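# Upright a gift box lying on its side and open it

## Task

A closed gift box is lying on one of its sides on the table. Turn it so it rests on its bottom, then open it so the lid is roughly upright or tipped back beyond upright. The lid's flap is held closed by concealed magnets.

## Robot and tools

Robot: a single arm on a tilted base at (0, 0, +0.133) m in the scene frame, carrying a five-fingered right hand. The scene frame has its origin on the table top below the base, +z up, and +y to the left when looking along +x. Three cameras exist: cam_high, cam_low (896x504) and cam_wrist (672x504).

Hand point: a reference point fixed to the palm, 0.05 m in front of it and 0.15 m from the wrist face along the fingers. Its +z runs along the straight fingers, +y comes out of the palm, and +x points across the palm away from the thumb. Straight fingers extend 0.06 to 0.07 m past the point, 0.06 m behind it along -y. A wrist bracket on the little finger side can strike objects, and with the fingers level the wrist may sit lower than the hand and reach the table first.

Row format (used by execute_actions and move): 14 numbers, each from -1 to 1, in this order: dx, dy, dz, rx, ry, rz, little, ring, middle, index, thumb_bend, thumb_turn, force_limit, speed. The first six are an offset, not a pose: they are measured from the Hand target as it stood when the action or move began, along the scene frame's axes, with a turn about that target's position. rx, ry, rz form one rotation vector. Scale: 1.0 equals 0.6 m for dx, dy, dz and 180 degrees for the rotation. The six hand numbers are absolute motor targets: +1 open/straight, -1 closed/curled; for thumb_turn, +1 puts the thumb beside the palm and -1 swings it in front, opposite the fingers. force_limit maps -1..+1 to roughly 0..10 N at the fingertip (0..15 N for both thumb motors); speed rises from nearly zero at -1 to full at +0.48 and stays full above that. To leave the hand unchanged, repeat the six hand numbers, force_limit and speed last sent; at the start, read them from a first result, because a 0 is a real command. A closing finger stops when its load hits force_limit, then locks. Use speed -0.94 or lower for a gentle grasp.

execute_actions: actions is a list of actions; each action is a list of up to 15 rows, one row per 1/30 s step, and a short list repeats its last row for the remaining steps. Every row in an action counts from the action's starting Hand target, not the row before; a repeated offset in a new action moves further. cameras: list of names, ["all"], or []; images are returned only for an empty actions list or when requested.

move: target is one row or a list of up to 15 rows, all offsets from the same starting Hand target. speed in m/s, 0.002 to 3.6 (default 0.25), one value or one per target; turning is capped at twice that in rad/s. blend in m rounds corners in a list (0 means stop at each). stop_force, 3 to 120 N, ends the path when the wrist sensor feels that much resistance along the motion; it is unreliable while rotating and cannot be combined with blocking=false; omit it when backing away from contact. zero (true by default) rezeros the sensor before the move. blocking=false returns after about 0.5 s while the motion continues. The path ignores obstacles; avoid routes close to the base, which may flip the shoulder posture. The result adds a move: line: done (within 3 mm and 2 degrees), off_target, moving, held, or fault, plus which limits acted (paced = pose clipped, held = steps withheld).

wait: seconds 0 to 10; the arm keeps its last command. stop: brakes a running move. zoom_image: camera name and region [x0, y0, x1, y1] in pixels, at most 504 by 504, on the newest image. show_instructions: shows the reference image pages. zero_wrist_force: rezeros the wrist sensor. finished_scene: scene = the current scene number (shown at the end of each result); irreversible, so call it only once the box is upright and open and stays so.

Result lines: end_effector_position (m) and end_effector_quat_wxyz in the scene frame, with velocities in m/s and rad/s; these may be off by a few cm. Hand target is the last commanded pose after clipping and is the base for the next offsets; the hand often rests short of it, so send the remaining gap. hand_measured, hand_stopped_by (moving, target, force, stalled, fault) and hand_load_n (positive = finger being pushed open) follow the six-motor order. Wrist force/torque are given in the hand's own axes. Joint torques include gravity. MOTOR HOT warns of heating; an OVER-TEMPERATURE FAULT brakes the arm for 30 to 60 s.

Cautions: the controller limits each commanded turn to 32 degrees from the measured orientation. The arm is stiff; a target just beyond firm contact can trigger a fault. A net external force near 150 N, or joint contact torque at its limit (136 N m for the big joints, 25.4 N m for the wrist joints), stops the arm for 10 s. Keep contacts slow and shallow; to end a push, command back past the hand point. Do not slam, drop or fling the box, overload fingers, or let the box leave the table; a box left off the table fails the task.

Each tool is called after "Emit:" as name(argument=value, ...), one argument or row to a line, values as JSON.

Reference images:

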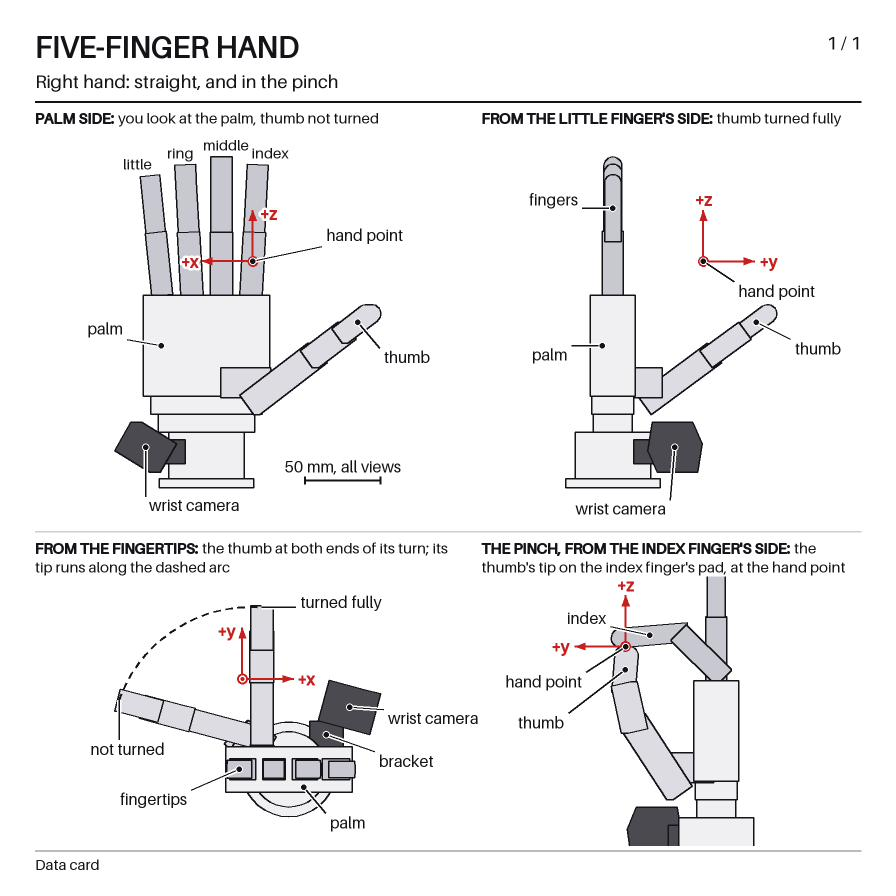

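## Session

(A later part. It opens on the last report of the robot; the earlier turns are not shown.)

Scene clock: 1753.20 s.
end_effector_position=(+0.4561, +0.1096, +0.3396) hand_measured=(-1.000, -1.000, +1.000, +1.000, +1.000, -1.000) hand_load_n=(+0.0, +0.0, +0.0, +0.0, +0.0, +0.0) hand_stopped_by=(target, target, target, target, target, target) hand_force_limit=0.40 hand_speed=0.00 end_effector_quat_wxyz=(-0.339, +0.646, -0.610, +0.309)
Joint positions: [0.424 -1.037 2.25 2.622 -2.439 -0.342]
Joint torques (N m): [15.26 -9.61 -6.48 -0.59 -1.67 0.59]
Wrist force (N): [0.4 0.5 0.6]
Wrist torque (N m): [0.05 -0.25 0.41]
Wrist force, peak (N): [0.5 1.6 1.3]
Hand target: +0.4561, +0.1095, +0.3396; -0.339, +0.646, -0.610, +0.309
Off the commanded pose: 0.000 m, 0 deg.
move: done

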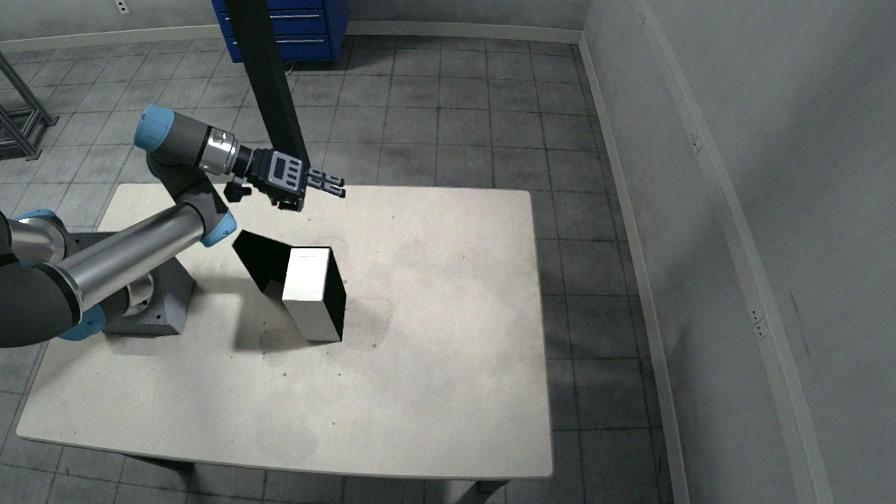

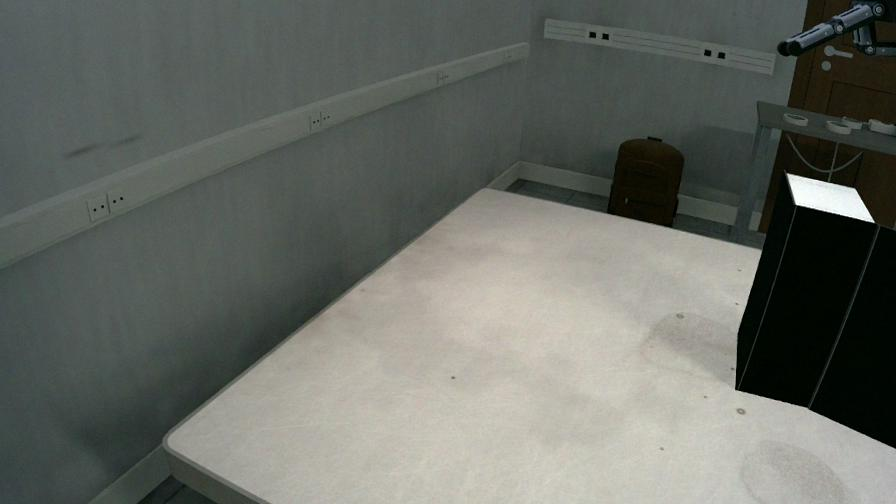

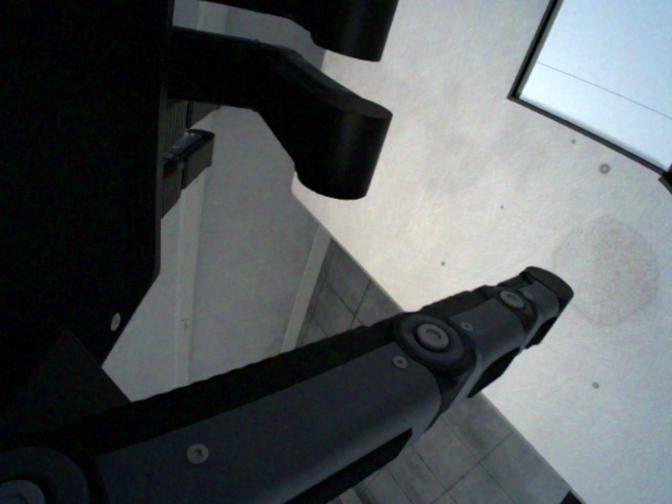

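Emit:
move(
  target=[
    [0.01,-0.08,-0.07,0,0,0,1,1,1,1,1,-1,0.4,0],
    [0.0177,-0.1335,-0.166,0,0,-0.014,1,1,1,1,1,-1,0.4,0],
  ],
  speed=[0.25,0.2],
  blend=[0.02,0],
  stop_force=5,
  cameras=["cam_low","cam_high","cam_wrist"],
)

Scene clock: 1772.90 s.
end_effector_position=(+0.4667, +0.0294, +0.2400) hand_measured=(+1.000, +1.000, +1.000, +1.000, +1.000, -1.000) hand_load_n=(+0.0, +0.0, +0.0, +0.0, +0.0, +0.0) hand_stopped_by=(target, target, target, target, target, target) hand_force_limit=0.40 hand_speed=0.00 end_effector_quat_wxyz=(-0.332, +0.632, -0.624, +0.317)
Joint positions: [0.115 -1.01 2.425 2.232 -2.215 -0.572]
Joint torques (N m): [13.38 -24.16 -0.36 -3.63 2.19 -0.68]
Wrist force (N): [0.4 0.7 0.5]
Wrist torque (N m): [0.10 -0.22 0.31]
Wrist force, peak (N): [0.7 1.9 1.1]
Hand target: +0.4667, +0.0294, +0.2400; -0.332, +0.632, -0.624, +0.317
Off the commanded pose: 0.000 m, 0 deg.
move: done

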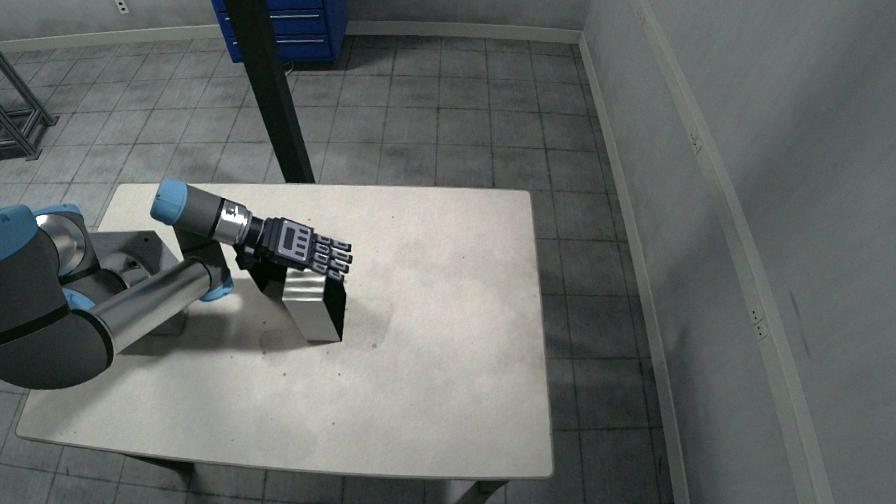

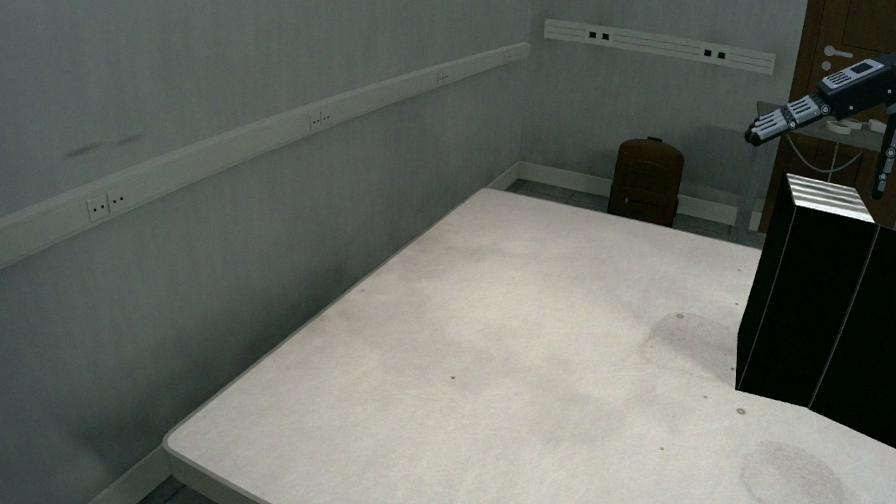

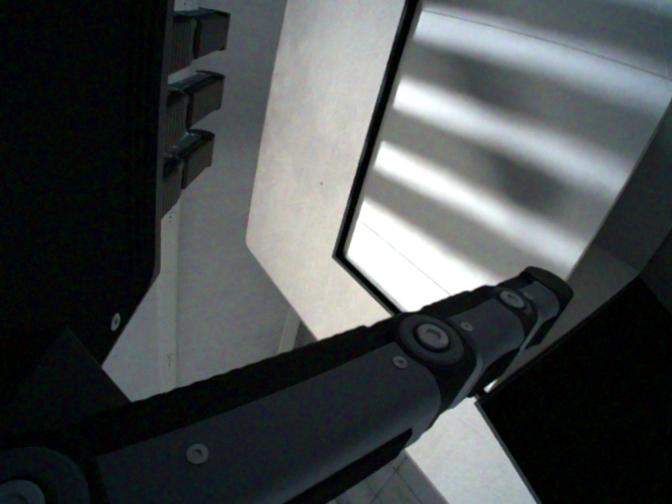

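Emit:
move(
  target=[
    [-0.0267,0,-0.02,0,0,0,1,1,1,1,1,-1,0.4,0],
    [-0.0267,0,-0.083,0,0,0,1,1,1,1,1,-1,0.4,0],
  ],
  speed=[0.1,0.03],
  blend=[0.005,0],
  stop_force=3,
  cameras=["cam_low","cam_wrist"],
)

Scene clock: 1783.43 s.
end_effector_position=(+0.4507, +0.0294, +0.1902) hand_measured=(+1.000, +1.000, +1.000, +1.000, +1.000, -1.000) hand_load_n=(+0.0, +0.0, +0.0, +0.0, +0.0, +0.0) hand_stopped_by=(target, target, target, target, target, target) hand_force_limit=0.40 hand_speed=0.00 end_effector_quat_wxyz=(-0.332, +0.632, -0.624, +0.317)
Joint positions: [0.012 -0.882 2.493 2.003 -2.124 -0.63]
Joint torques (N m): [29.72 -28.37 -6.63 0.91 -1.34 1.58]
Wrist force (N): [0.6 0.9 0.6]
Wrist torque (N m): [0.09 -0.30 0.42]
Wrist force, peak (N): [0.5 1.2 0.8]
Hand target: +0.4507, +0.0294, +0.1902; -0.332, +0.632, -0.624, +0.317
Off the commanded pose: 0.000 m, 0 deg.
move: done
Images, in order (width x height): cam_low 896x504, cam_wrist 672x504.

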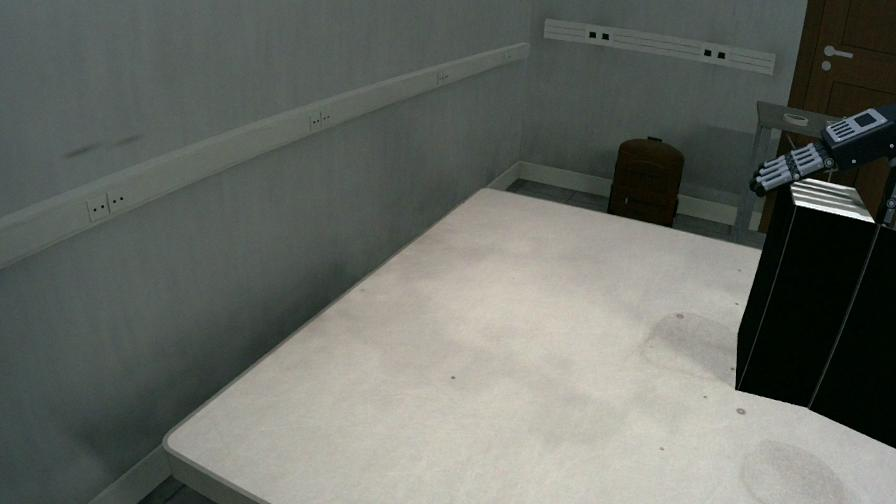

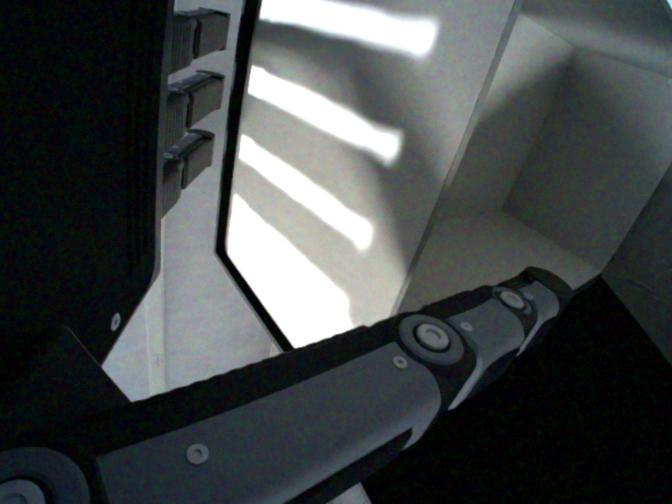

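Emit:
move(
  target=[0.0133,0,0,0,0,0,1,1,1,1,1,-1,0.4,0],
  speed=0.05,
  stop_force=3,
)

Emit:
execute_actions(
  actions=[
    [[0,0,0,0,0,0,0.62,0.62,0.62,0.62,1,-1,-0.3,-0.6]],
    [[0,0,0,0,0,0,0.62,0.62,0.62,0.62,1,-1,-0.3,-0.6]],
    [[0,0,0,0,0,0,0.3,0.3,0.3,0.3,1,-1,-0.3,-0.85]],
    [[0,0,0,0,0,0,0.3,0.3,0.3,0.3,1,-1,-0.3,-0.85]],
    [[0,0,0,0,0,0,0.3,0.3,0.3,0.3,1,-1,-0.3,-0.85]],
  ],
  cameras=["cam_wrist","cam_low"],
)

Scene clock: 1789.80 s.
end_effector_position=(+0.4587, +0.0294, +0.1902) hand_measured=(+1.000, +1.000, +1.000, +1.000, +1.000, -1.000) hand_load_n=(+0.0, +0.0, +0.0, +0.0, +0.0, +0.0) hand_stopped_by=(target, target, target, target, target, target) hand_force_limit=0.40 hand_speed=0.00 end_effector_quat_wxyz=(-0.332, +0.632, -0.624, +0.317)
Joint positions: [0.008 -0.884 2.474 2.022 -2.121 -0.632]
Joint torques (N m): [28.3 -23.28 4.85 -3.73 -1.17 0.59]
Wrist force (N): [0.5 0.9 0.4]
Wrist torque (N m): [0.09 -0.27 0.42]
Wrist force, peak (N): [0.7 0.8 0.8]
Hand target: +0.4587, +0.0294, +0.1902; -0.332, +0.632, -0.624, +0.317
Off the commanded pose: 0.000 m, 0 deg.
move: done

Scene clock: 1792.50 s.
end_effector_position=(+0.4587, +0.0294, +0.1902) hand_measured=(+0.442, +0.470, +0.470, +0.484, +1.000, -1.000) hand_load_n=(+6.0, +2.0, +3.0, +2.0, +2.5, +6.0) hand_stopped_by=(force, force, force, force, target, target) hand_force_limit=-0.30 hand_speed=-0.85 end_effector_quat_wxyz=(-0.332, +0.632, -0.624, +0.317)
Joint positions: [0.008 -0.884 2.474 2.022 -2.121 -0.632]
Joint torques (N m): [13.33 -9.55 -4.81 1.8 0.26 0.53]
Wrist force (N): [1.4 -7.7 -5.2]
Wrist torque (N m): [0.69 -0.13 -0.02]
Wrist force, peak (N): [1.6 -8.4 -5.2]
Hand target: +0.4587, +0.0294, +0.1902; -0.332, +0.632, -0.624, +0.317
Off the commanded pose: 0.000 m, 0 deg.
Images, in order (width x height): cam_low 896x504, cam_wrist 672x504.

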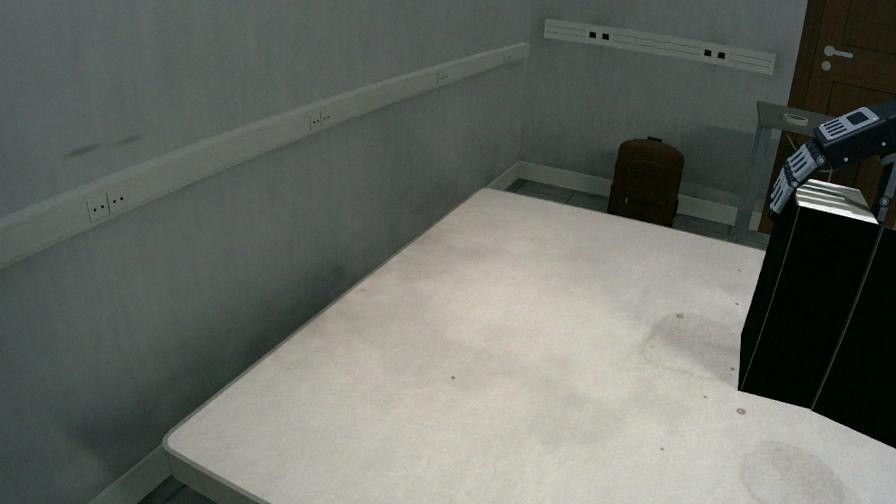

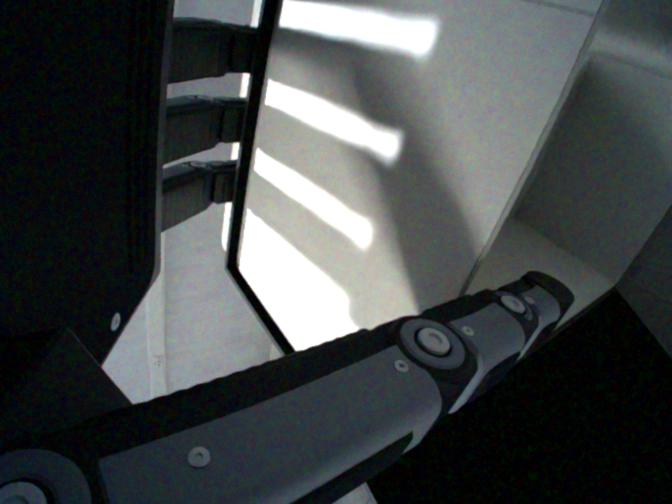

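Emit:
execute_actions(
  actions=[
    [[0,0,0,0,0,0,0.75,0.75,0.3,0.3,1,-1,-0.3,-0.6]],
    [[0,0,0,0,0,0,0.75,0.75,0.3,0.3,1,-1,-0.3,-0.85]],
    [[0,0,0,0,0,0,0.75,0.75,0.22,0.22,1,-1,-0.3,-0.85]],
    [[0,0,0,0,0,0,0.75,0.75,0.05,0.05,1,-1,0.4,-0.88]],
    [[0,0,0,0,0,0,0.75,0.75,0.05,0.05,1,-1,0.4,-0.88]],
  ],
  cameras=["cam_wrist","cam_low"],
)

Scene clock: 1802.97 s.
end_effector_position=(+0.4587, +0.0294, +0.1902) hand_measured=(+0.750, +0.750, +0.452, +0.464, +1.000, -1.000) hand_load_n=(+0.0, +0.0, +8.5, +6.0, +3.0, +1.5) hand_stopped_by=(target, target, force, force, target, target) hand_force_limit=0.40 hand_speed=-0.88 end_effector_quat_wxyz=(-0.332, +0.632, -0.624, +0.317)
Joint positions: [0.008 -0.884 2.474 2.022 -2.121 -0.632]
Joint torques (N m): [21.71 -14.68 6.44 -0.68 -1.8 0.55]
Wrist force (N): [1.3 -8.7 -1.6]
Wrist torque (N m): [0.66 -0.27 0.38]
Wrist force, peak (N): [1.3 -8.1 -5.6]
Hand target: +0.4587, +0.0294, +0.1902; -0.332, +0.632, -0.624, +0.317
Off the commanded pose: 0.000 m, 0 deg.
Images, in order (width x height): cam_low 896x504, cam_wrist 672x504.

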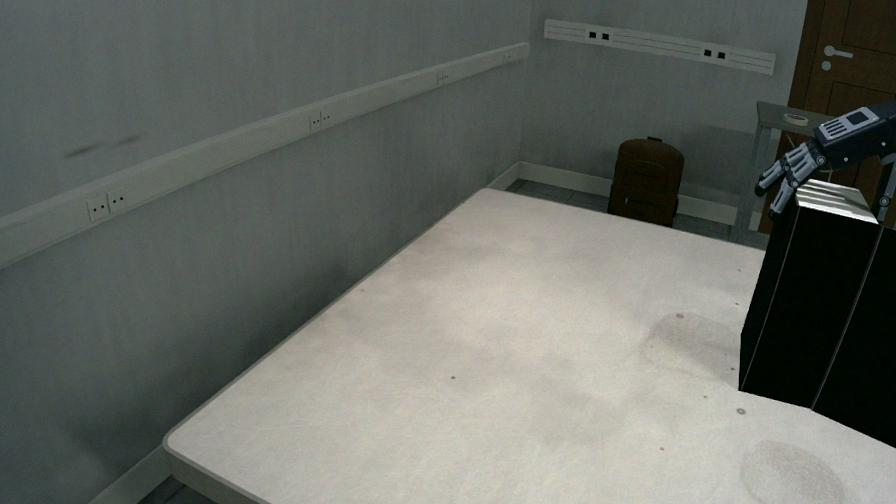

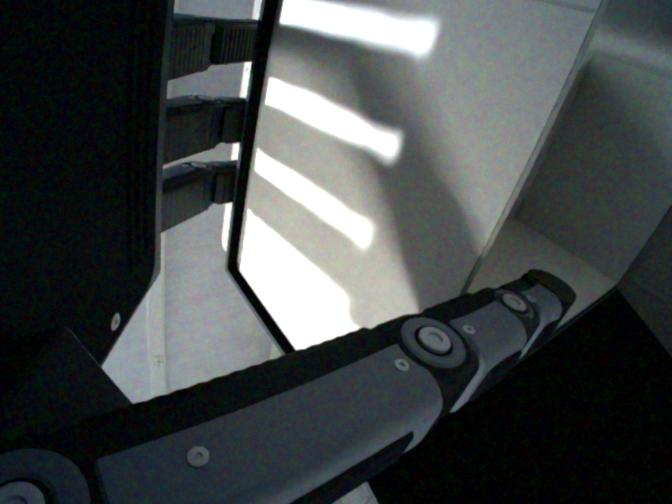

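Emit:
execute_actions(
  actions=[
    [[0,0,0,0,0,0,0.5,0.5,0.05,0.05,1,-1,-0.8,-0.6]],
    [[0,0,0,0,0,0,0.5,0.5,0.05,0.05,1,-1,-0.8,-0.6]],
  ],
)

Emit:
move(
  target=[
    [0.0825,0.0021,0.011,-0.0022,0.0833,0,0.5,0.5,0.05,0.05,1,-1,-0.8,-0.6],
    [0.1643,0.0043,-0.0015,-0.0043,0.1667,0,0.5,0.5,0.05,0.05,1,-1,-0.8,-0.6],
    [0.2396,0.0062,-0.0363,-0.0065,0.25,0,0.5,0.5,0.05,0.05,1,-1,-0.8,-0.6],
  ],
  speed=0.09,
  blend=[0.01,0.01,0],
  cameras=["cam_low","cam_high"],
)

Scene clock: 1854.43 s.
end_effector_position=(+0.4587, +0.0294, +0.1902) hand_measured=(+0.500, +0.500, +0.452, +0.464, +1.000, -1.000) hand_load_n=(+0.0, +0.0, +8.5, +6.0, +3.5, +2.0) hand_stopped_by=(target, target, force, force, target, target) hand_force_limit=-0.80 hand_speed=-0.60 end_effector_quat_wxyz=(-0.332, +0.632, -0.624, +0.317)
Joint positions: [0.008 -0.884 2.474 2.022 -2.121 -0.632]
Joint torques (N m): [24.41 -22.23 4.23 -0.79 -2.28 0.64]
Wrist force (N): [0.9 -9.0 -1.4]
Wrist torque (N m): [0.68 -0.22 0.36]
Wrist force, peak (N): [1.0 -9.3 -2.0]
Hand target: +0.4587, +0.0294, +0.1902; -0.332, +0.632, -0.624, +0.317
Off the commanded pose: 0.000 m, 0 deg.

Scene clock: 1859.27 s.
end_effector_position=(+0.6024, +0.0332, +0.1683) hand_measured=(+0.500, +0.500, +0.452, +0.464, +1.000, -1.000) hand_load_n=(+0.0, +0.0, +8.0, +5.0, +3.0, +1.5) hand_stopped_by=(target, target, force, force, target, target) hand_force_limit=-0.80 hand_speed=-0.60 end_effector_quat_wxyz=(-0.061, +0.709, -0.700, +0.057)
Joint positions: [-0.013 -0.889 1.705 3.753 -2.389 -0.004]
Joint torques (N m): [42.24 -39.76 -11.74 -1.83 -1.72 -0.69]
Wrist force (N): [1.3 0.5 2.1]
Wrist torque (N m): [0.02 -0.44 0.31]
Wrist force, peak (N): [-0.4 -13.2 -6.3]
Hand target: +0.6024, +0.0331, +0.1684; -0.061, +0.709, -0.700, +0.057
Off the commanded pose: 0.000 m, 0 deg.
move: done
Images, in order (width x height): cam_high 896x504, cam_low 896x504.

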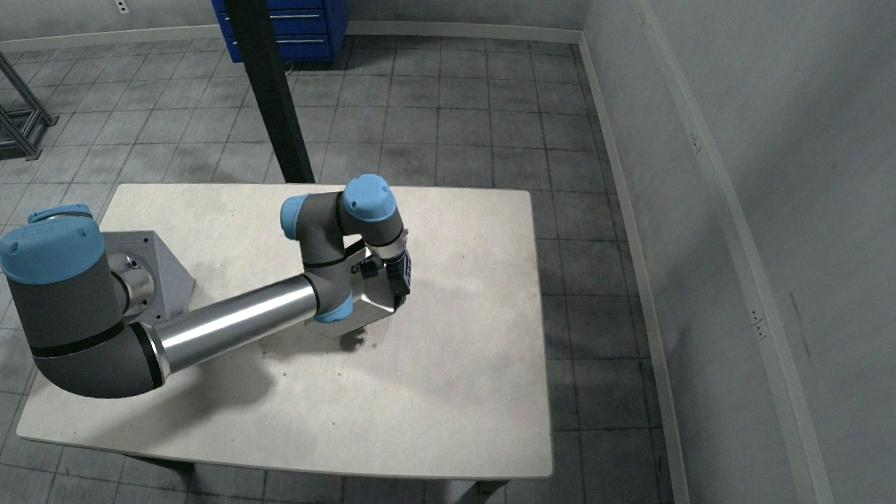

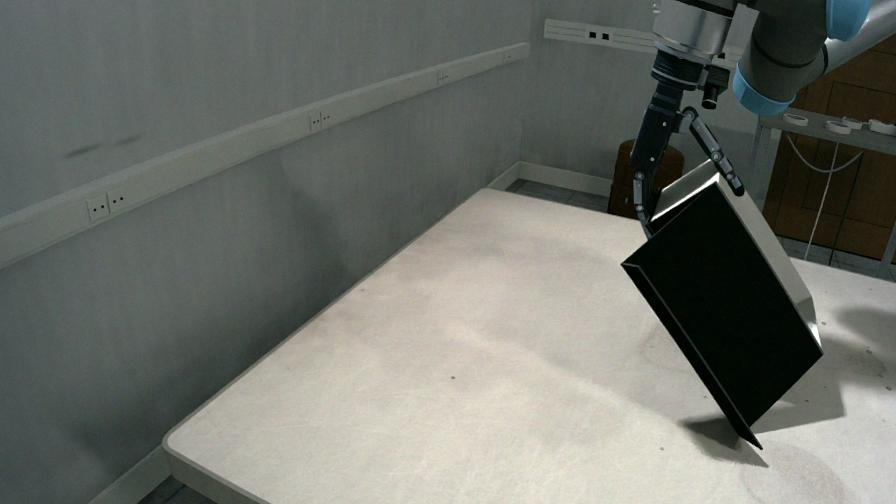

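Emit:
zoom_image(
  camera="cam_low",
  region=[560, 80, 896, 480],
)

Scaled by 1.260 from the camera's 896x504 image, which has a finer 1280x720 frame.

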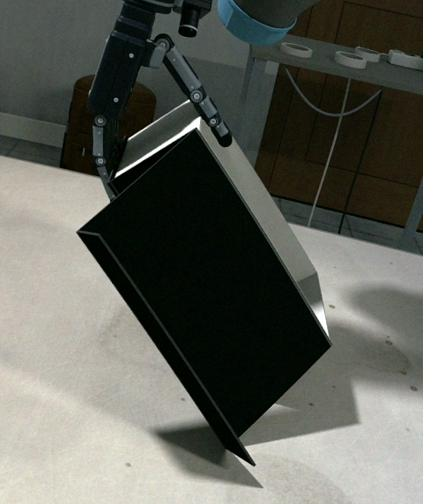

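Emit:
move(
  target=[
    [0.0315,-0.025,-0.0227,-0.001,0.0389,0,0.5,0.5,0.05,0.05,1,-1,-0.8,-0.6],
    [0.0638,-0.0567,-0.053,-0.0022,0.0833,0,0.5,0.5,0.05,0.05,1,-1,-0.8,-0.6],
    [0.085,-0.081,-0.0787,-0.003,0.1167,0,0.5,0.5,0.05,0.05,1,-1,-0.8,-0.6],
  ],
  speed=0.06,
  blend=[0.005,0.005,0],
  cameras=["cam_low","cam_high","cam_wrist"],
)

Emit:
zoom_image(
  camera="cam_low",
  region=[560, 80, 896, 480],
)

Scene clock: 1892.13 s.
end_effector_position=(+0.6534, -0.0154, +0.1211) hand_measured=(+0.500, +0.500, +0.452, +0.464, +1.000, -1.000) hand_load_n=(+0.0, +0.0, +8.0, +5.0, +3.0, +1.5) hand_stopped_by=(target, target, force, force, target, target) hand_force_limit=-0.80 hand_speed=-0.60 end_effector_quat_wxyz=(+0.071, +0.708, -0.700, -0.070)
Joint positions: [-0.145 -0.709 1.253 4.416 -2.366 0.19]
Joint torques (N m): [50.8 -47.54 -8.64 -2.97 -0.58 -1.35]
Wrist force (N): [1.5 -0.6 2.0]
Wrist torque (N m): [-0.05 -0.44 0.18]
Wrist force, peak (N): [1.3 0.2 3.1]
Hand target: +0.6534, -0.0155, +0.1212; +0.071, +0.708, -0.700, -0.070
Off the commanded pose: 0.000 m, 0 deg.
move: done

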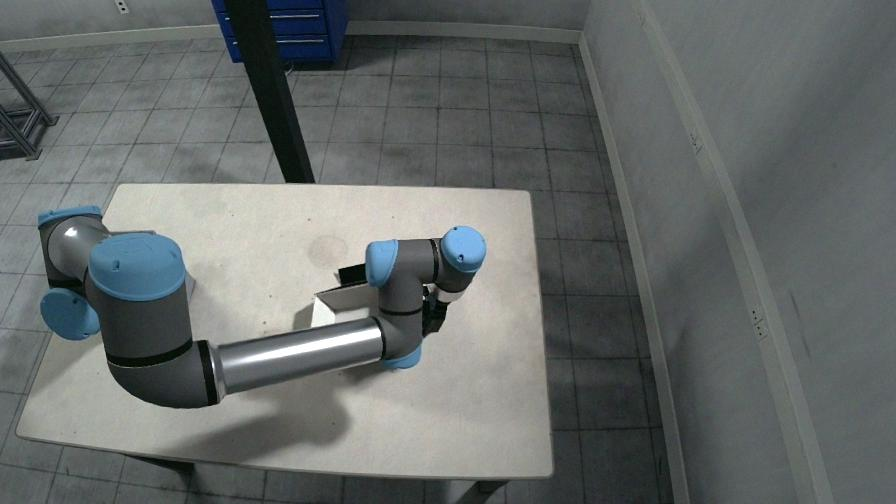

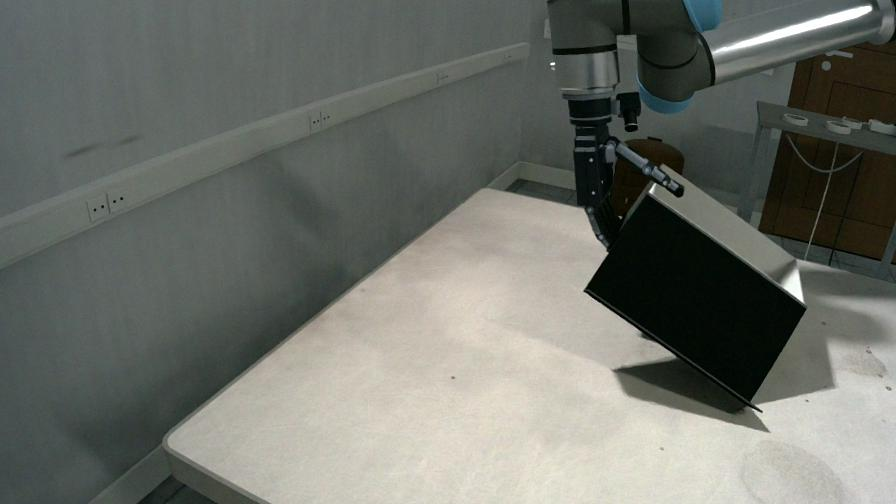

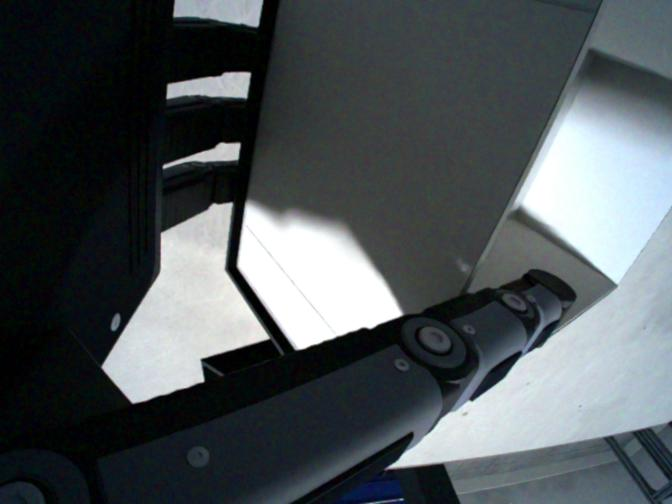

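Scaled by 1.260 from the camera's 896x504 image, which has a finer 1280x720 frame.

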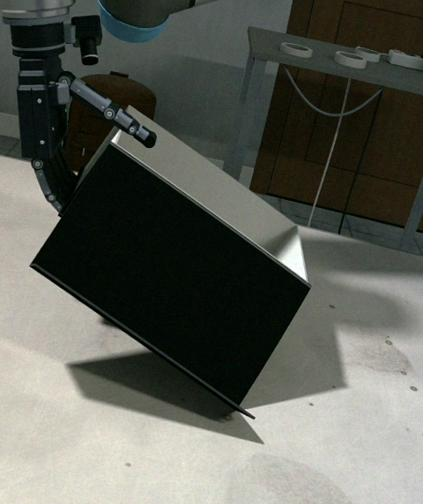

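Emit:
move(
  target=[
    [0.0185,-0.0495,-0.0276,-0.001,0.0333,0,0.5,0.5,0.05,0.05,1,-1,-0.8,-0.6],
    [0.0315,-0.082,-0.052,-0.0016,0.0611,0,0.5,0.5,0.05,0.05,1,-1,-0.8,-0.6],
  ],
  speed=0.06,
  blend=[0.005,0],
  cameras=["cam_low","cam_high"],
)

Emit:
zoom_image(
  camera="cam_low",
  region=[520, 80, 856, 480],
)

Scene clock: 1900.97 s.
end_effector_position=(+0.6723, -0.0646, +0.0899) hand_measured=(+0.500, +0.500, +0.452, +0.464, +1.000, -1.000) hand_load_n=(+0.0, +0.0, +8.0, +5.5, +3.0, +1.5) hand_stopped_by=(target, target, force, force, target, target) hand_force_limit=-0.80 hand_speed=-0.60 end_effector_quat_wxyz=(+0.139, +0.697, -0.690, -0.136)
Joint positions: [-0.235 -0.588 0.972 4.757 -2.356 0.259]
Joint torques (N m): [55.51 -51.79 -9.16 -2.56 0.4 -1.54]
Wrist force (N): [1.3 -1.3 1.7]
Wrist torque (N m): [-0.07 -0.40 0.10]
Wrist force, peak (N): [1.8 -1.5 2.2]
Hand target: +0.6723, -0.0647, +0.0900; +0.139, +0.697, -0.690, -0.136
Off the commanded pose: 0.000 m, 0 deg.
move: done
Images, in order (width x height): cam_high 896x504, cam_low 896x504.

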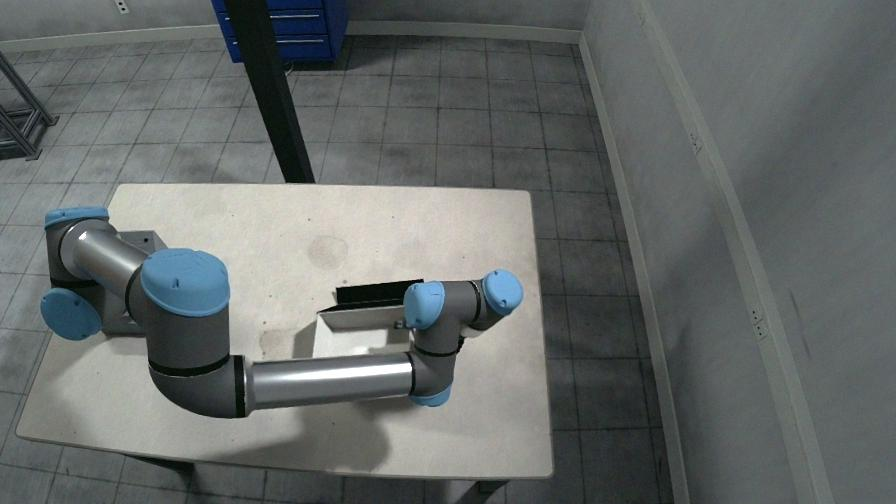

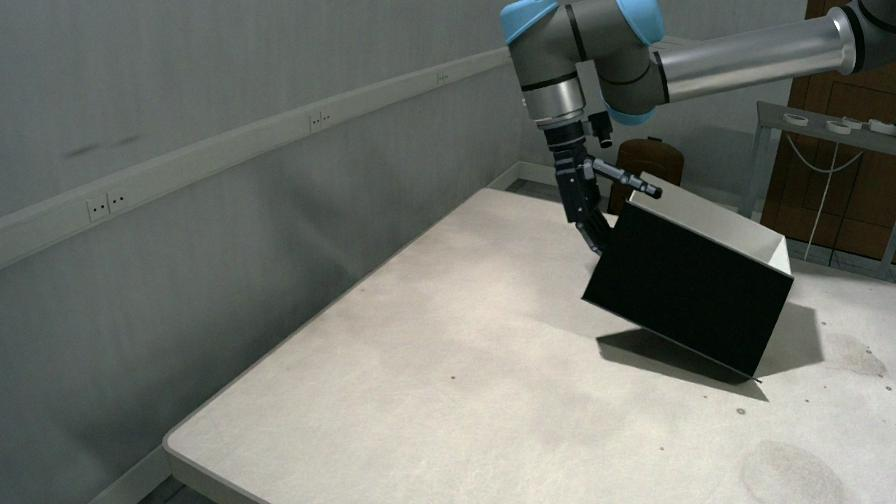

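Scaled by 1.260 from the camera's 896x504 image, which has a finer 1280x720 frame.

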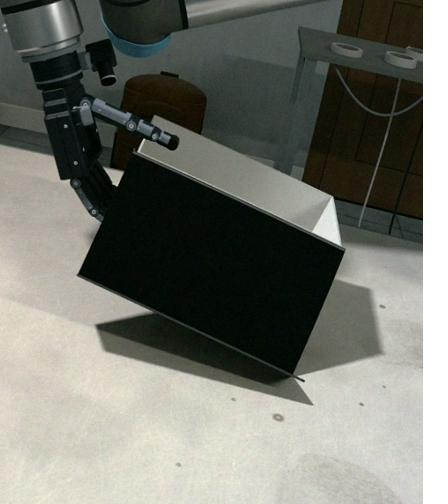

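Emit:
move(
  target=[0.013,-0.018,-0.0305,-0.001,0.0333,0,0.5,0.5,0.05,0.05,1,-1,-0.8,-0.6],
  speed=0.05,
  cameras=["cam_low","cam_high","cam_wrist"],
)

Emit:
zoom_image(
  camera="cam_low",
  region=[520, 80, 856, 480],
)

Scene clock: 1918.90 s.
end_effector_position=(+0.6801, -0.0754, +0.0716) hand_measured=(+0.500, +0.500, +0.452, +0.464, +1.000, -1.000) hand_load_n=(+0.0, +0.0, +8.0, +5.5, +3.0, +1.5) hand_stopped_by=(target, target, force, force, target, target) hand_force_limit=-0.80 hand_speed=-0.60 end_effector_quat_wxyz=(+0.176, +0.689, -0.682, -0.171)
Joint positions: [-0.27 -0.487 0.786 4.953 -2.345 0.316]
Joint torques (N m): [57.36 -53.36 -1.38 -2.38 0.18 -1.38]
Wrist force (N): [1.9 -0.7 2.4]
Wrist torque (N m): [0.02 -0.50 0.15]
Wrist force, peak (N): [2.0 -1.0 2.5]
Hand target: +0.6801, -0.0755, +0.0717; +0.176, +0.689, -0.682, -0.171
Off the commanded pose: 0.000 m, 0 deg.
move: done

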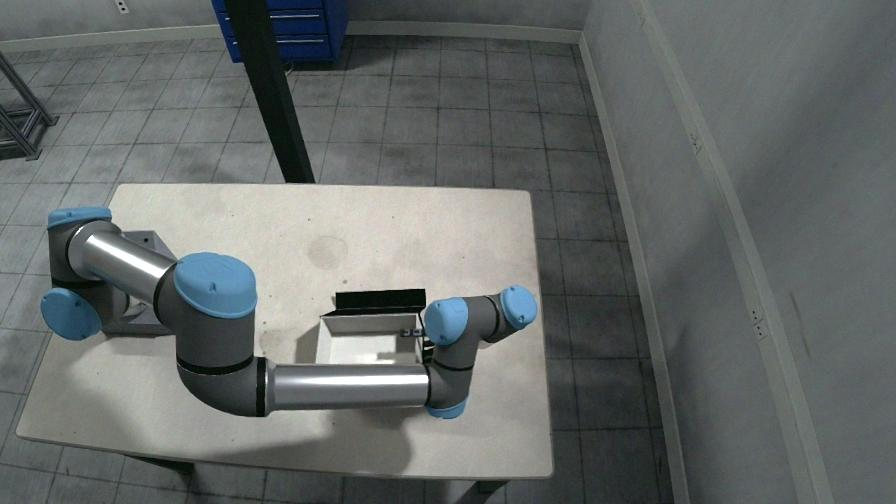

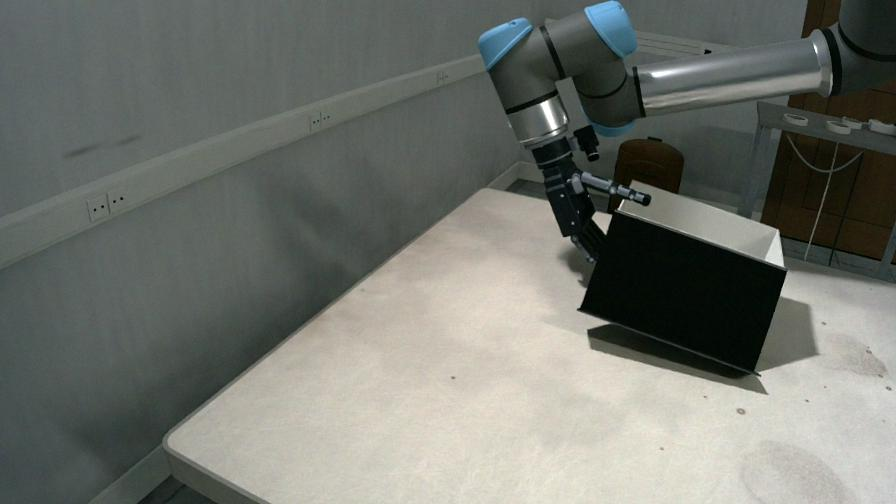

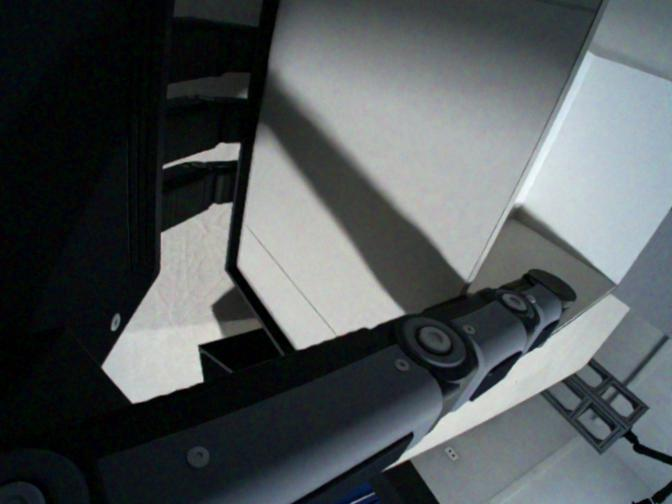

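Scaled by 1.260 from the camera's 896x504 image, which has a finer 1280x720 frame.

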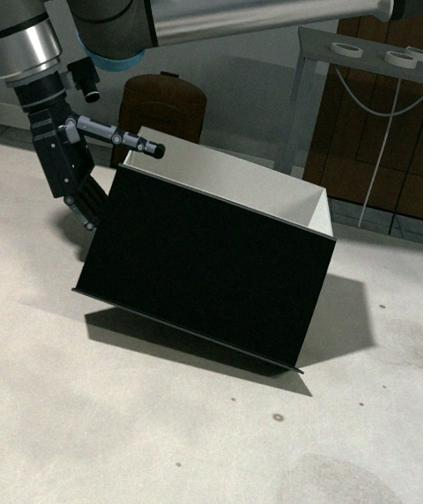

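Emit:
move(
  target=[
    [0.0,-0.045,-0.012,0,0.011,0,0.5,0.5,0.05,0.05,1,-1,-0.8,-0.6],
    [0.0,-0.09,-0.022,0,0.0167,0,0.5,0.5,0.05,0.05,1,-1,-0.8,-0.6],
  ],
  speed=0.05,
  blend=[0.005,0],
  cameras=["cam_low","cam_high","cam_wrist"],
)

Emit:
zoom_image(
  camera="cam_low",
  region=[520, 80, 856, 480],
)

Scene clock: 1933.10 s.
end_effector_position=(+0.6801, -0.1296, +0.0584) hand_measured=(+0.500, +0.500, +0.452, +0.464, +1.000, -1.000) hand_load_n=(+0.5, +0.0, +8.0, +5.0, +3.5, +1.5) hand_stopped_by=(target, target, force, force, target, target) hand_force_limit=-0.80 hand_speed=-0.60 end_effector_quat_wxyz=(+0.194, +0.684, -0.677, -0.189)
Joint positions: [-0.332 -0.475 0.695 5.051 -2.361 0.291]
Joint torques (N m): [54.57 -39.02 -4.07 -2.96 1.05 1.27]
Wrist force (N): [1.7 -0.7 1.7]
Wrist torque (N m): [0.08 -0.45 0.22]
Wrist force, peak (N): [1.9 -1.0 2.5]
Hand target: +0.6801, -0.1295, +0.0585; +0.194, +0.684, -0.677, -0.189
Off the commanded pose: 0.000 m, 0 deg.
move: done

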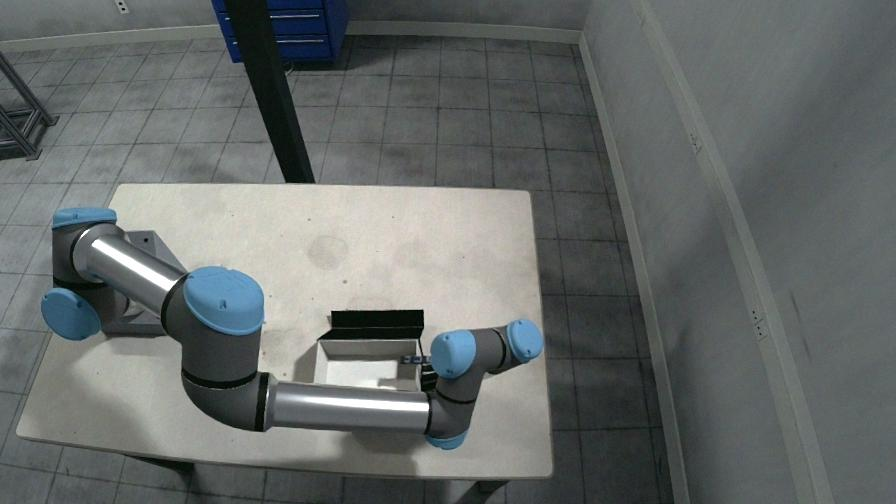

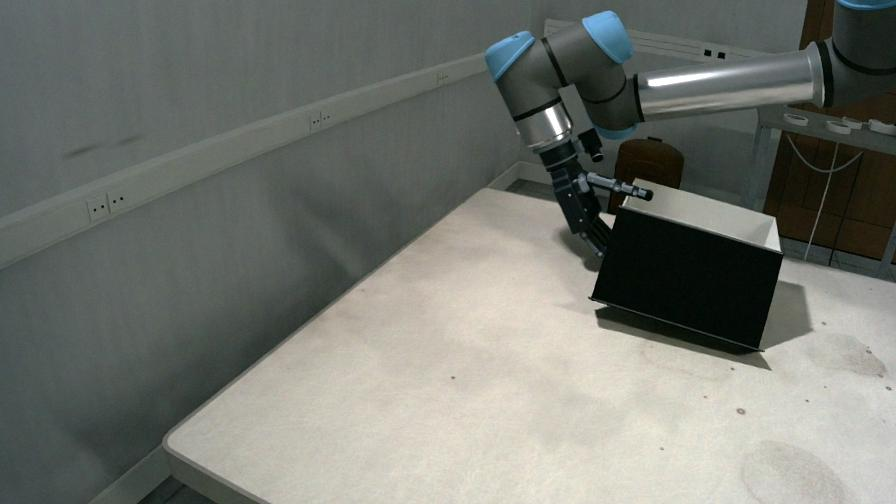

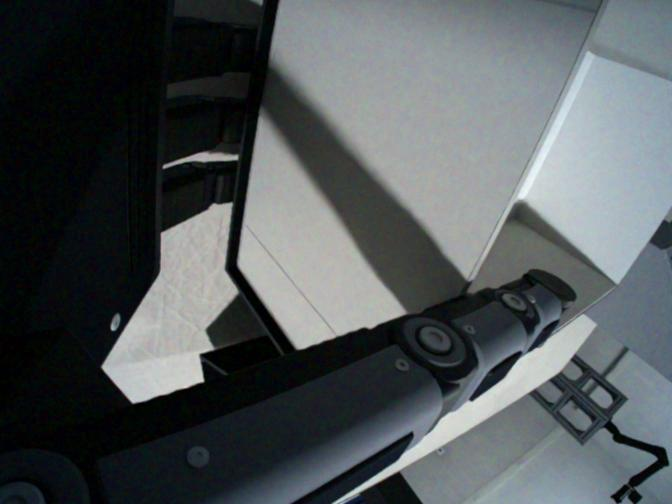

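Scaled by 1.260 from the camera's 896x504 image, which has a finer 1280x720 frame.

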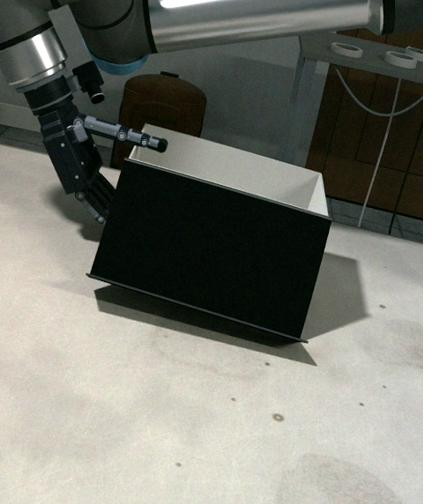

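Emit:
move(
  target=[0.0,-0.05,-0.06,0,0,0,0.5,0.5,0.05,0.05,1,-1,-0.8,-0.6],
  speed=0.015,
  stop_force=3,
  cameras=["cam_low","cam_high","cam_wrist"],
)

Emit:
zoom_image(
  camera="cam_low",
  region=[520, 80, 856, 480],
)

Scene clock: 1940.77 s.
end_effector_position=(+0.6801, -0.1414, +0.0442) hand_measured=(+0.500, +0.500, +0.452, +0.464, +1.000, -1.000) hand_load_n=(+0.0, -3.5, +8.0, +5.5, +3.5, +1.5) hand_stopped_by=(target, target, force, force, target, target) hand_force_limit=-0.80 hand_speed=-0.60 end_effector_quat_wxyz=(+0.194, +0.684, -0.677, -0.189)
Joint positions: [-0.353 -0.473 0.698 5.027 -2.372 0.265]
Joint torques (N m): [56.95 -53.86 -16.3 1.68 2.02 1.36]
Wrist force (N): [2.1 0.5 -0.2]
Wrist torque (N m): [-0.02 -0.30 0.19]
Wrist force, peak (N): [-1.1 0.0 -3.9]
Hand target: +0.6801, -0.1414, +0.0442; +0.194, +0.684, -0.677, -0.189 (not the last commanded pose)
Off the commanded pose: 0.028 m, 0 deg.
move: contact

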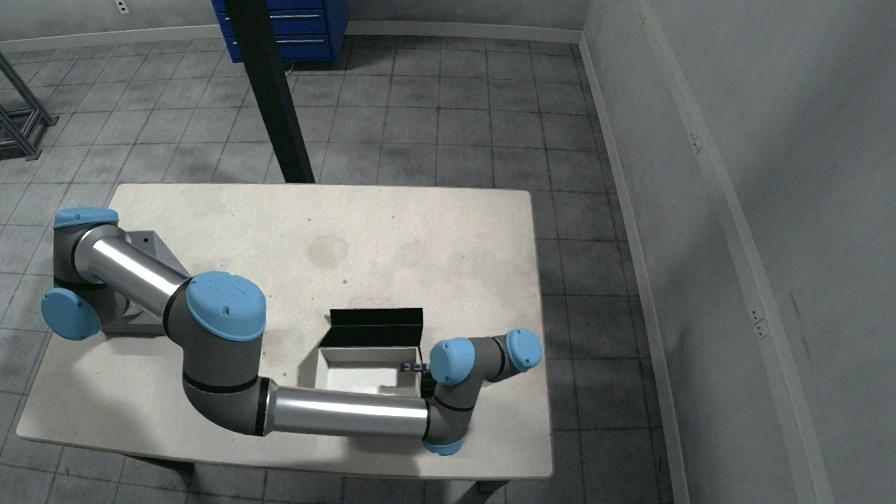

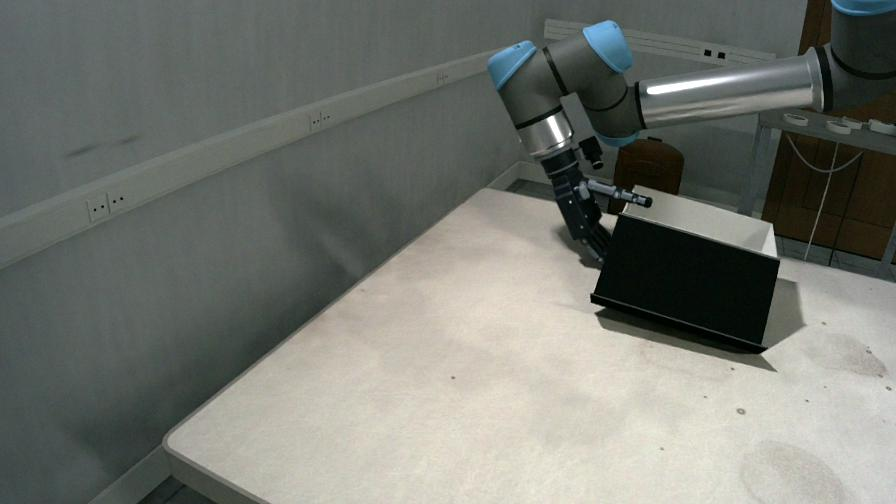

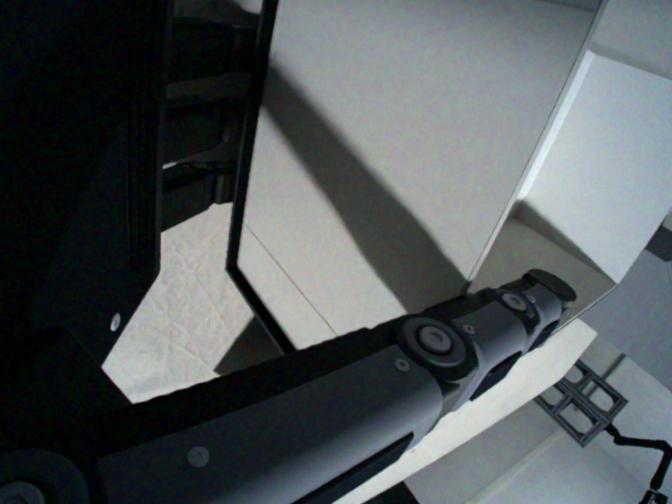

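Scaled by 1.260 from the camera's 896x504 image, which has a finer 1280x720 frame.

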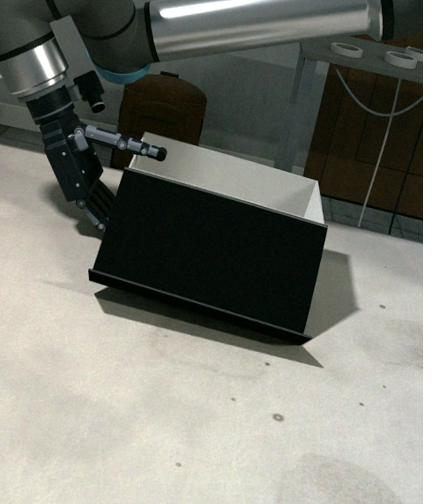

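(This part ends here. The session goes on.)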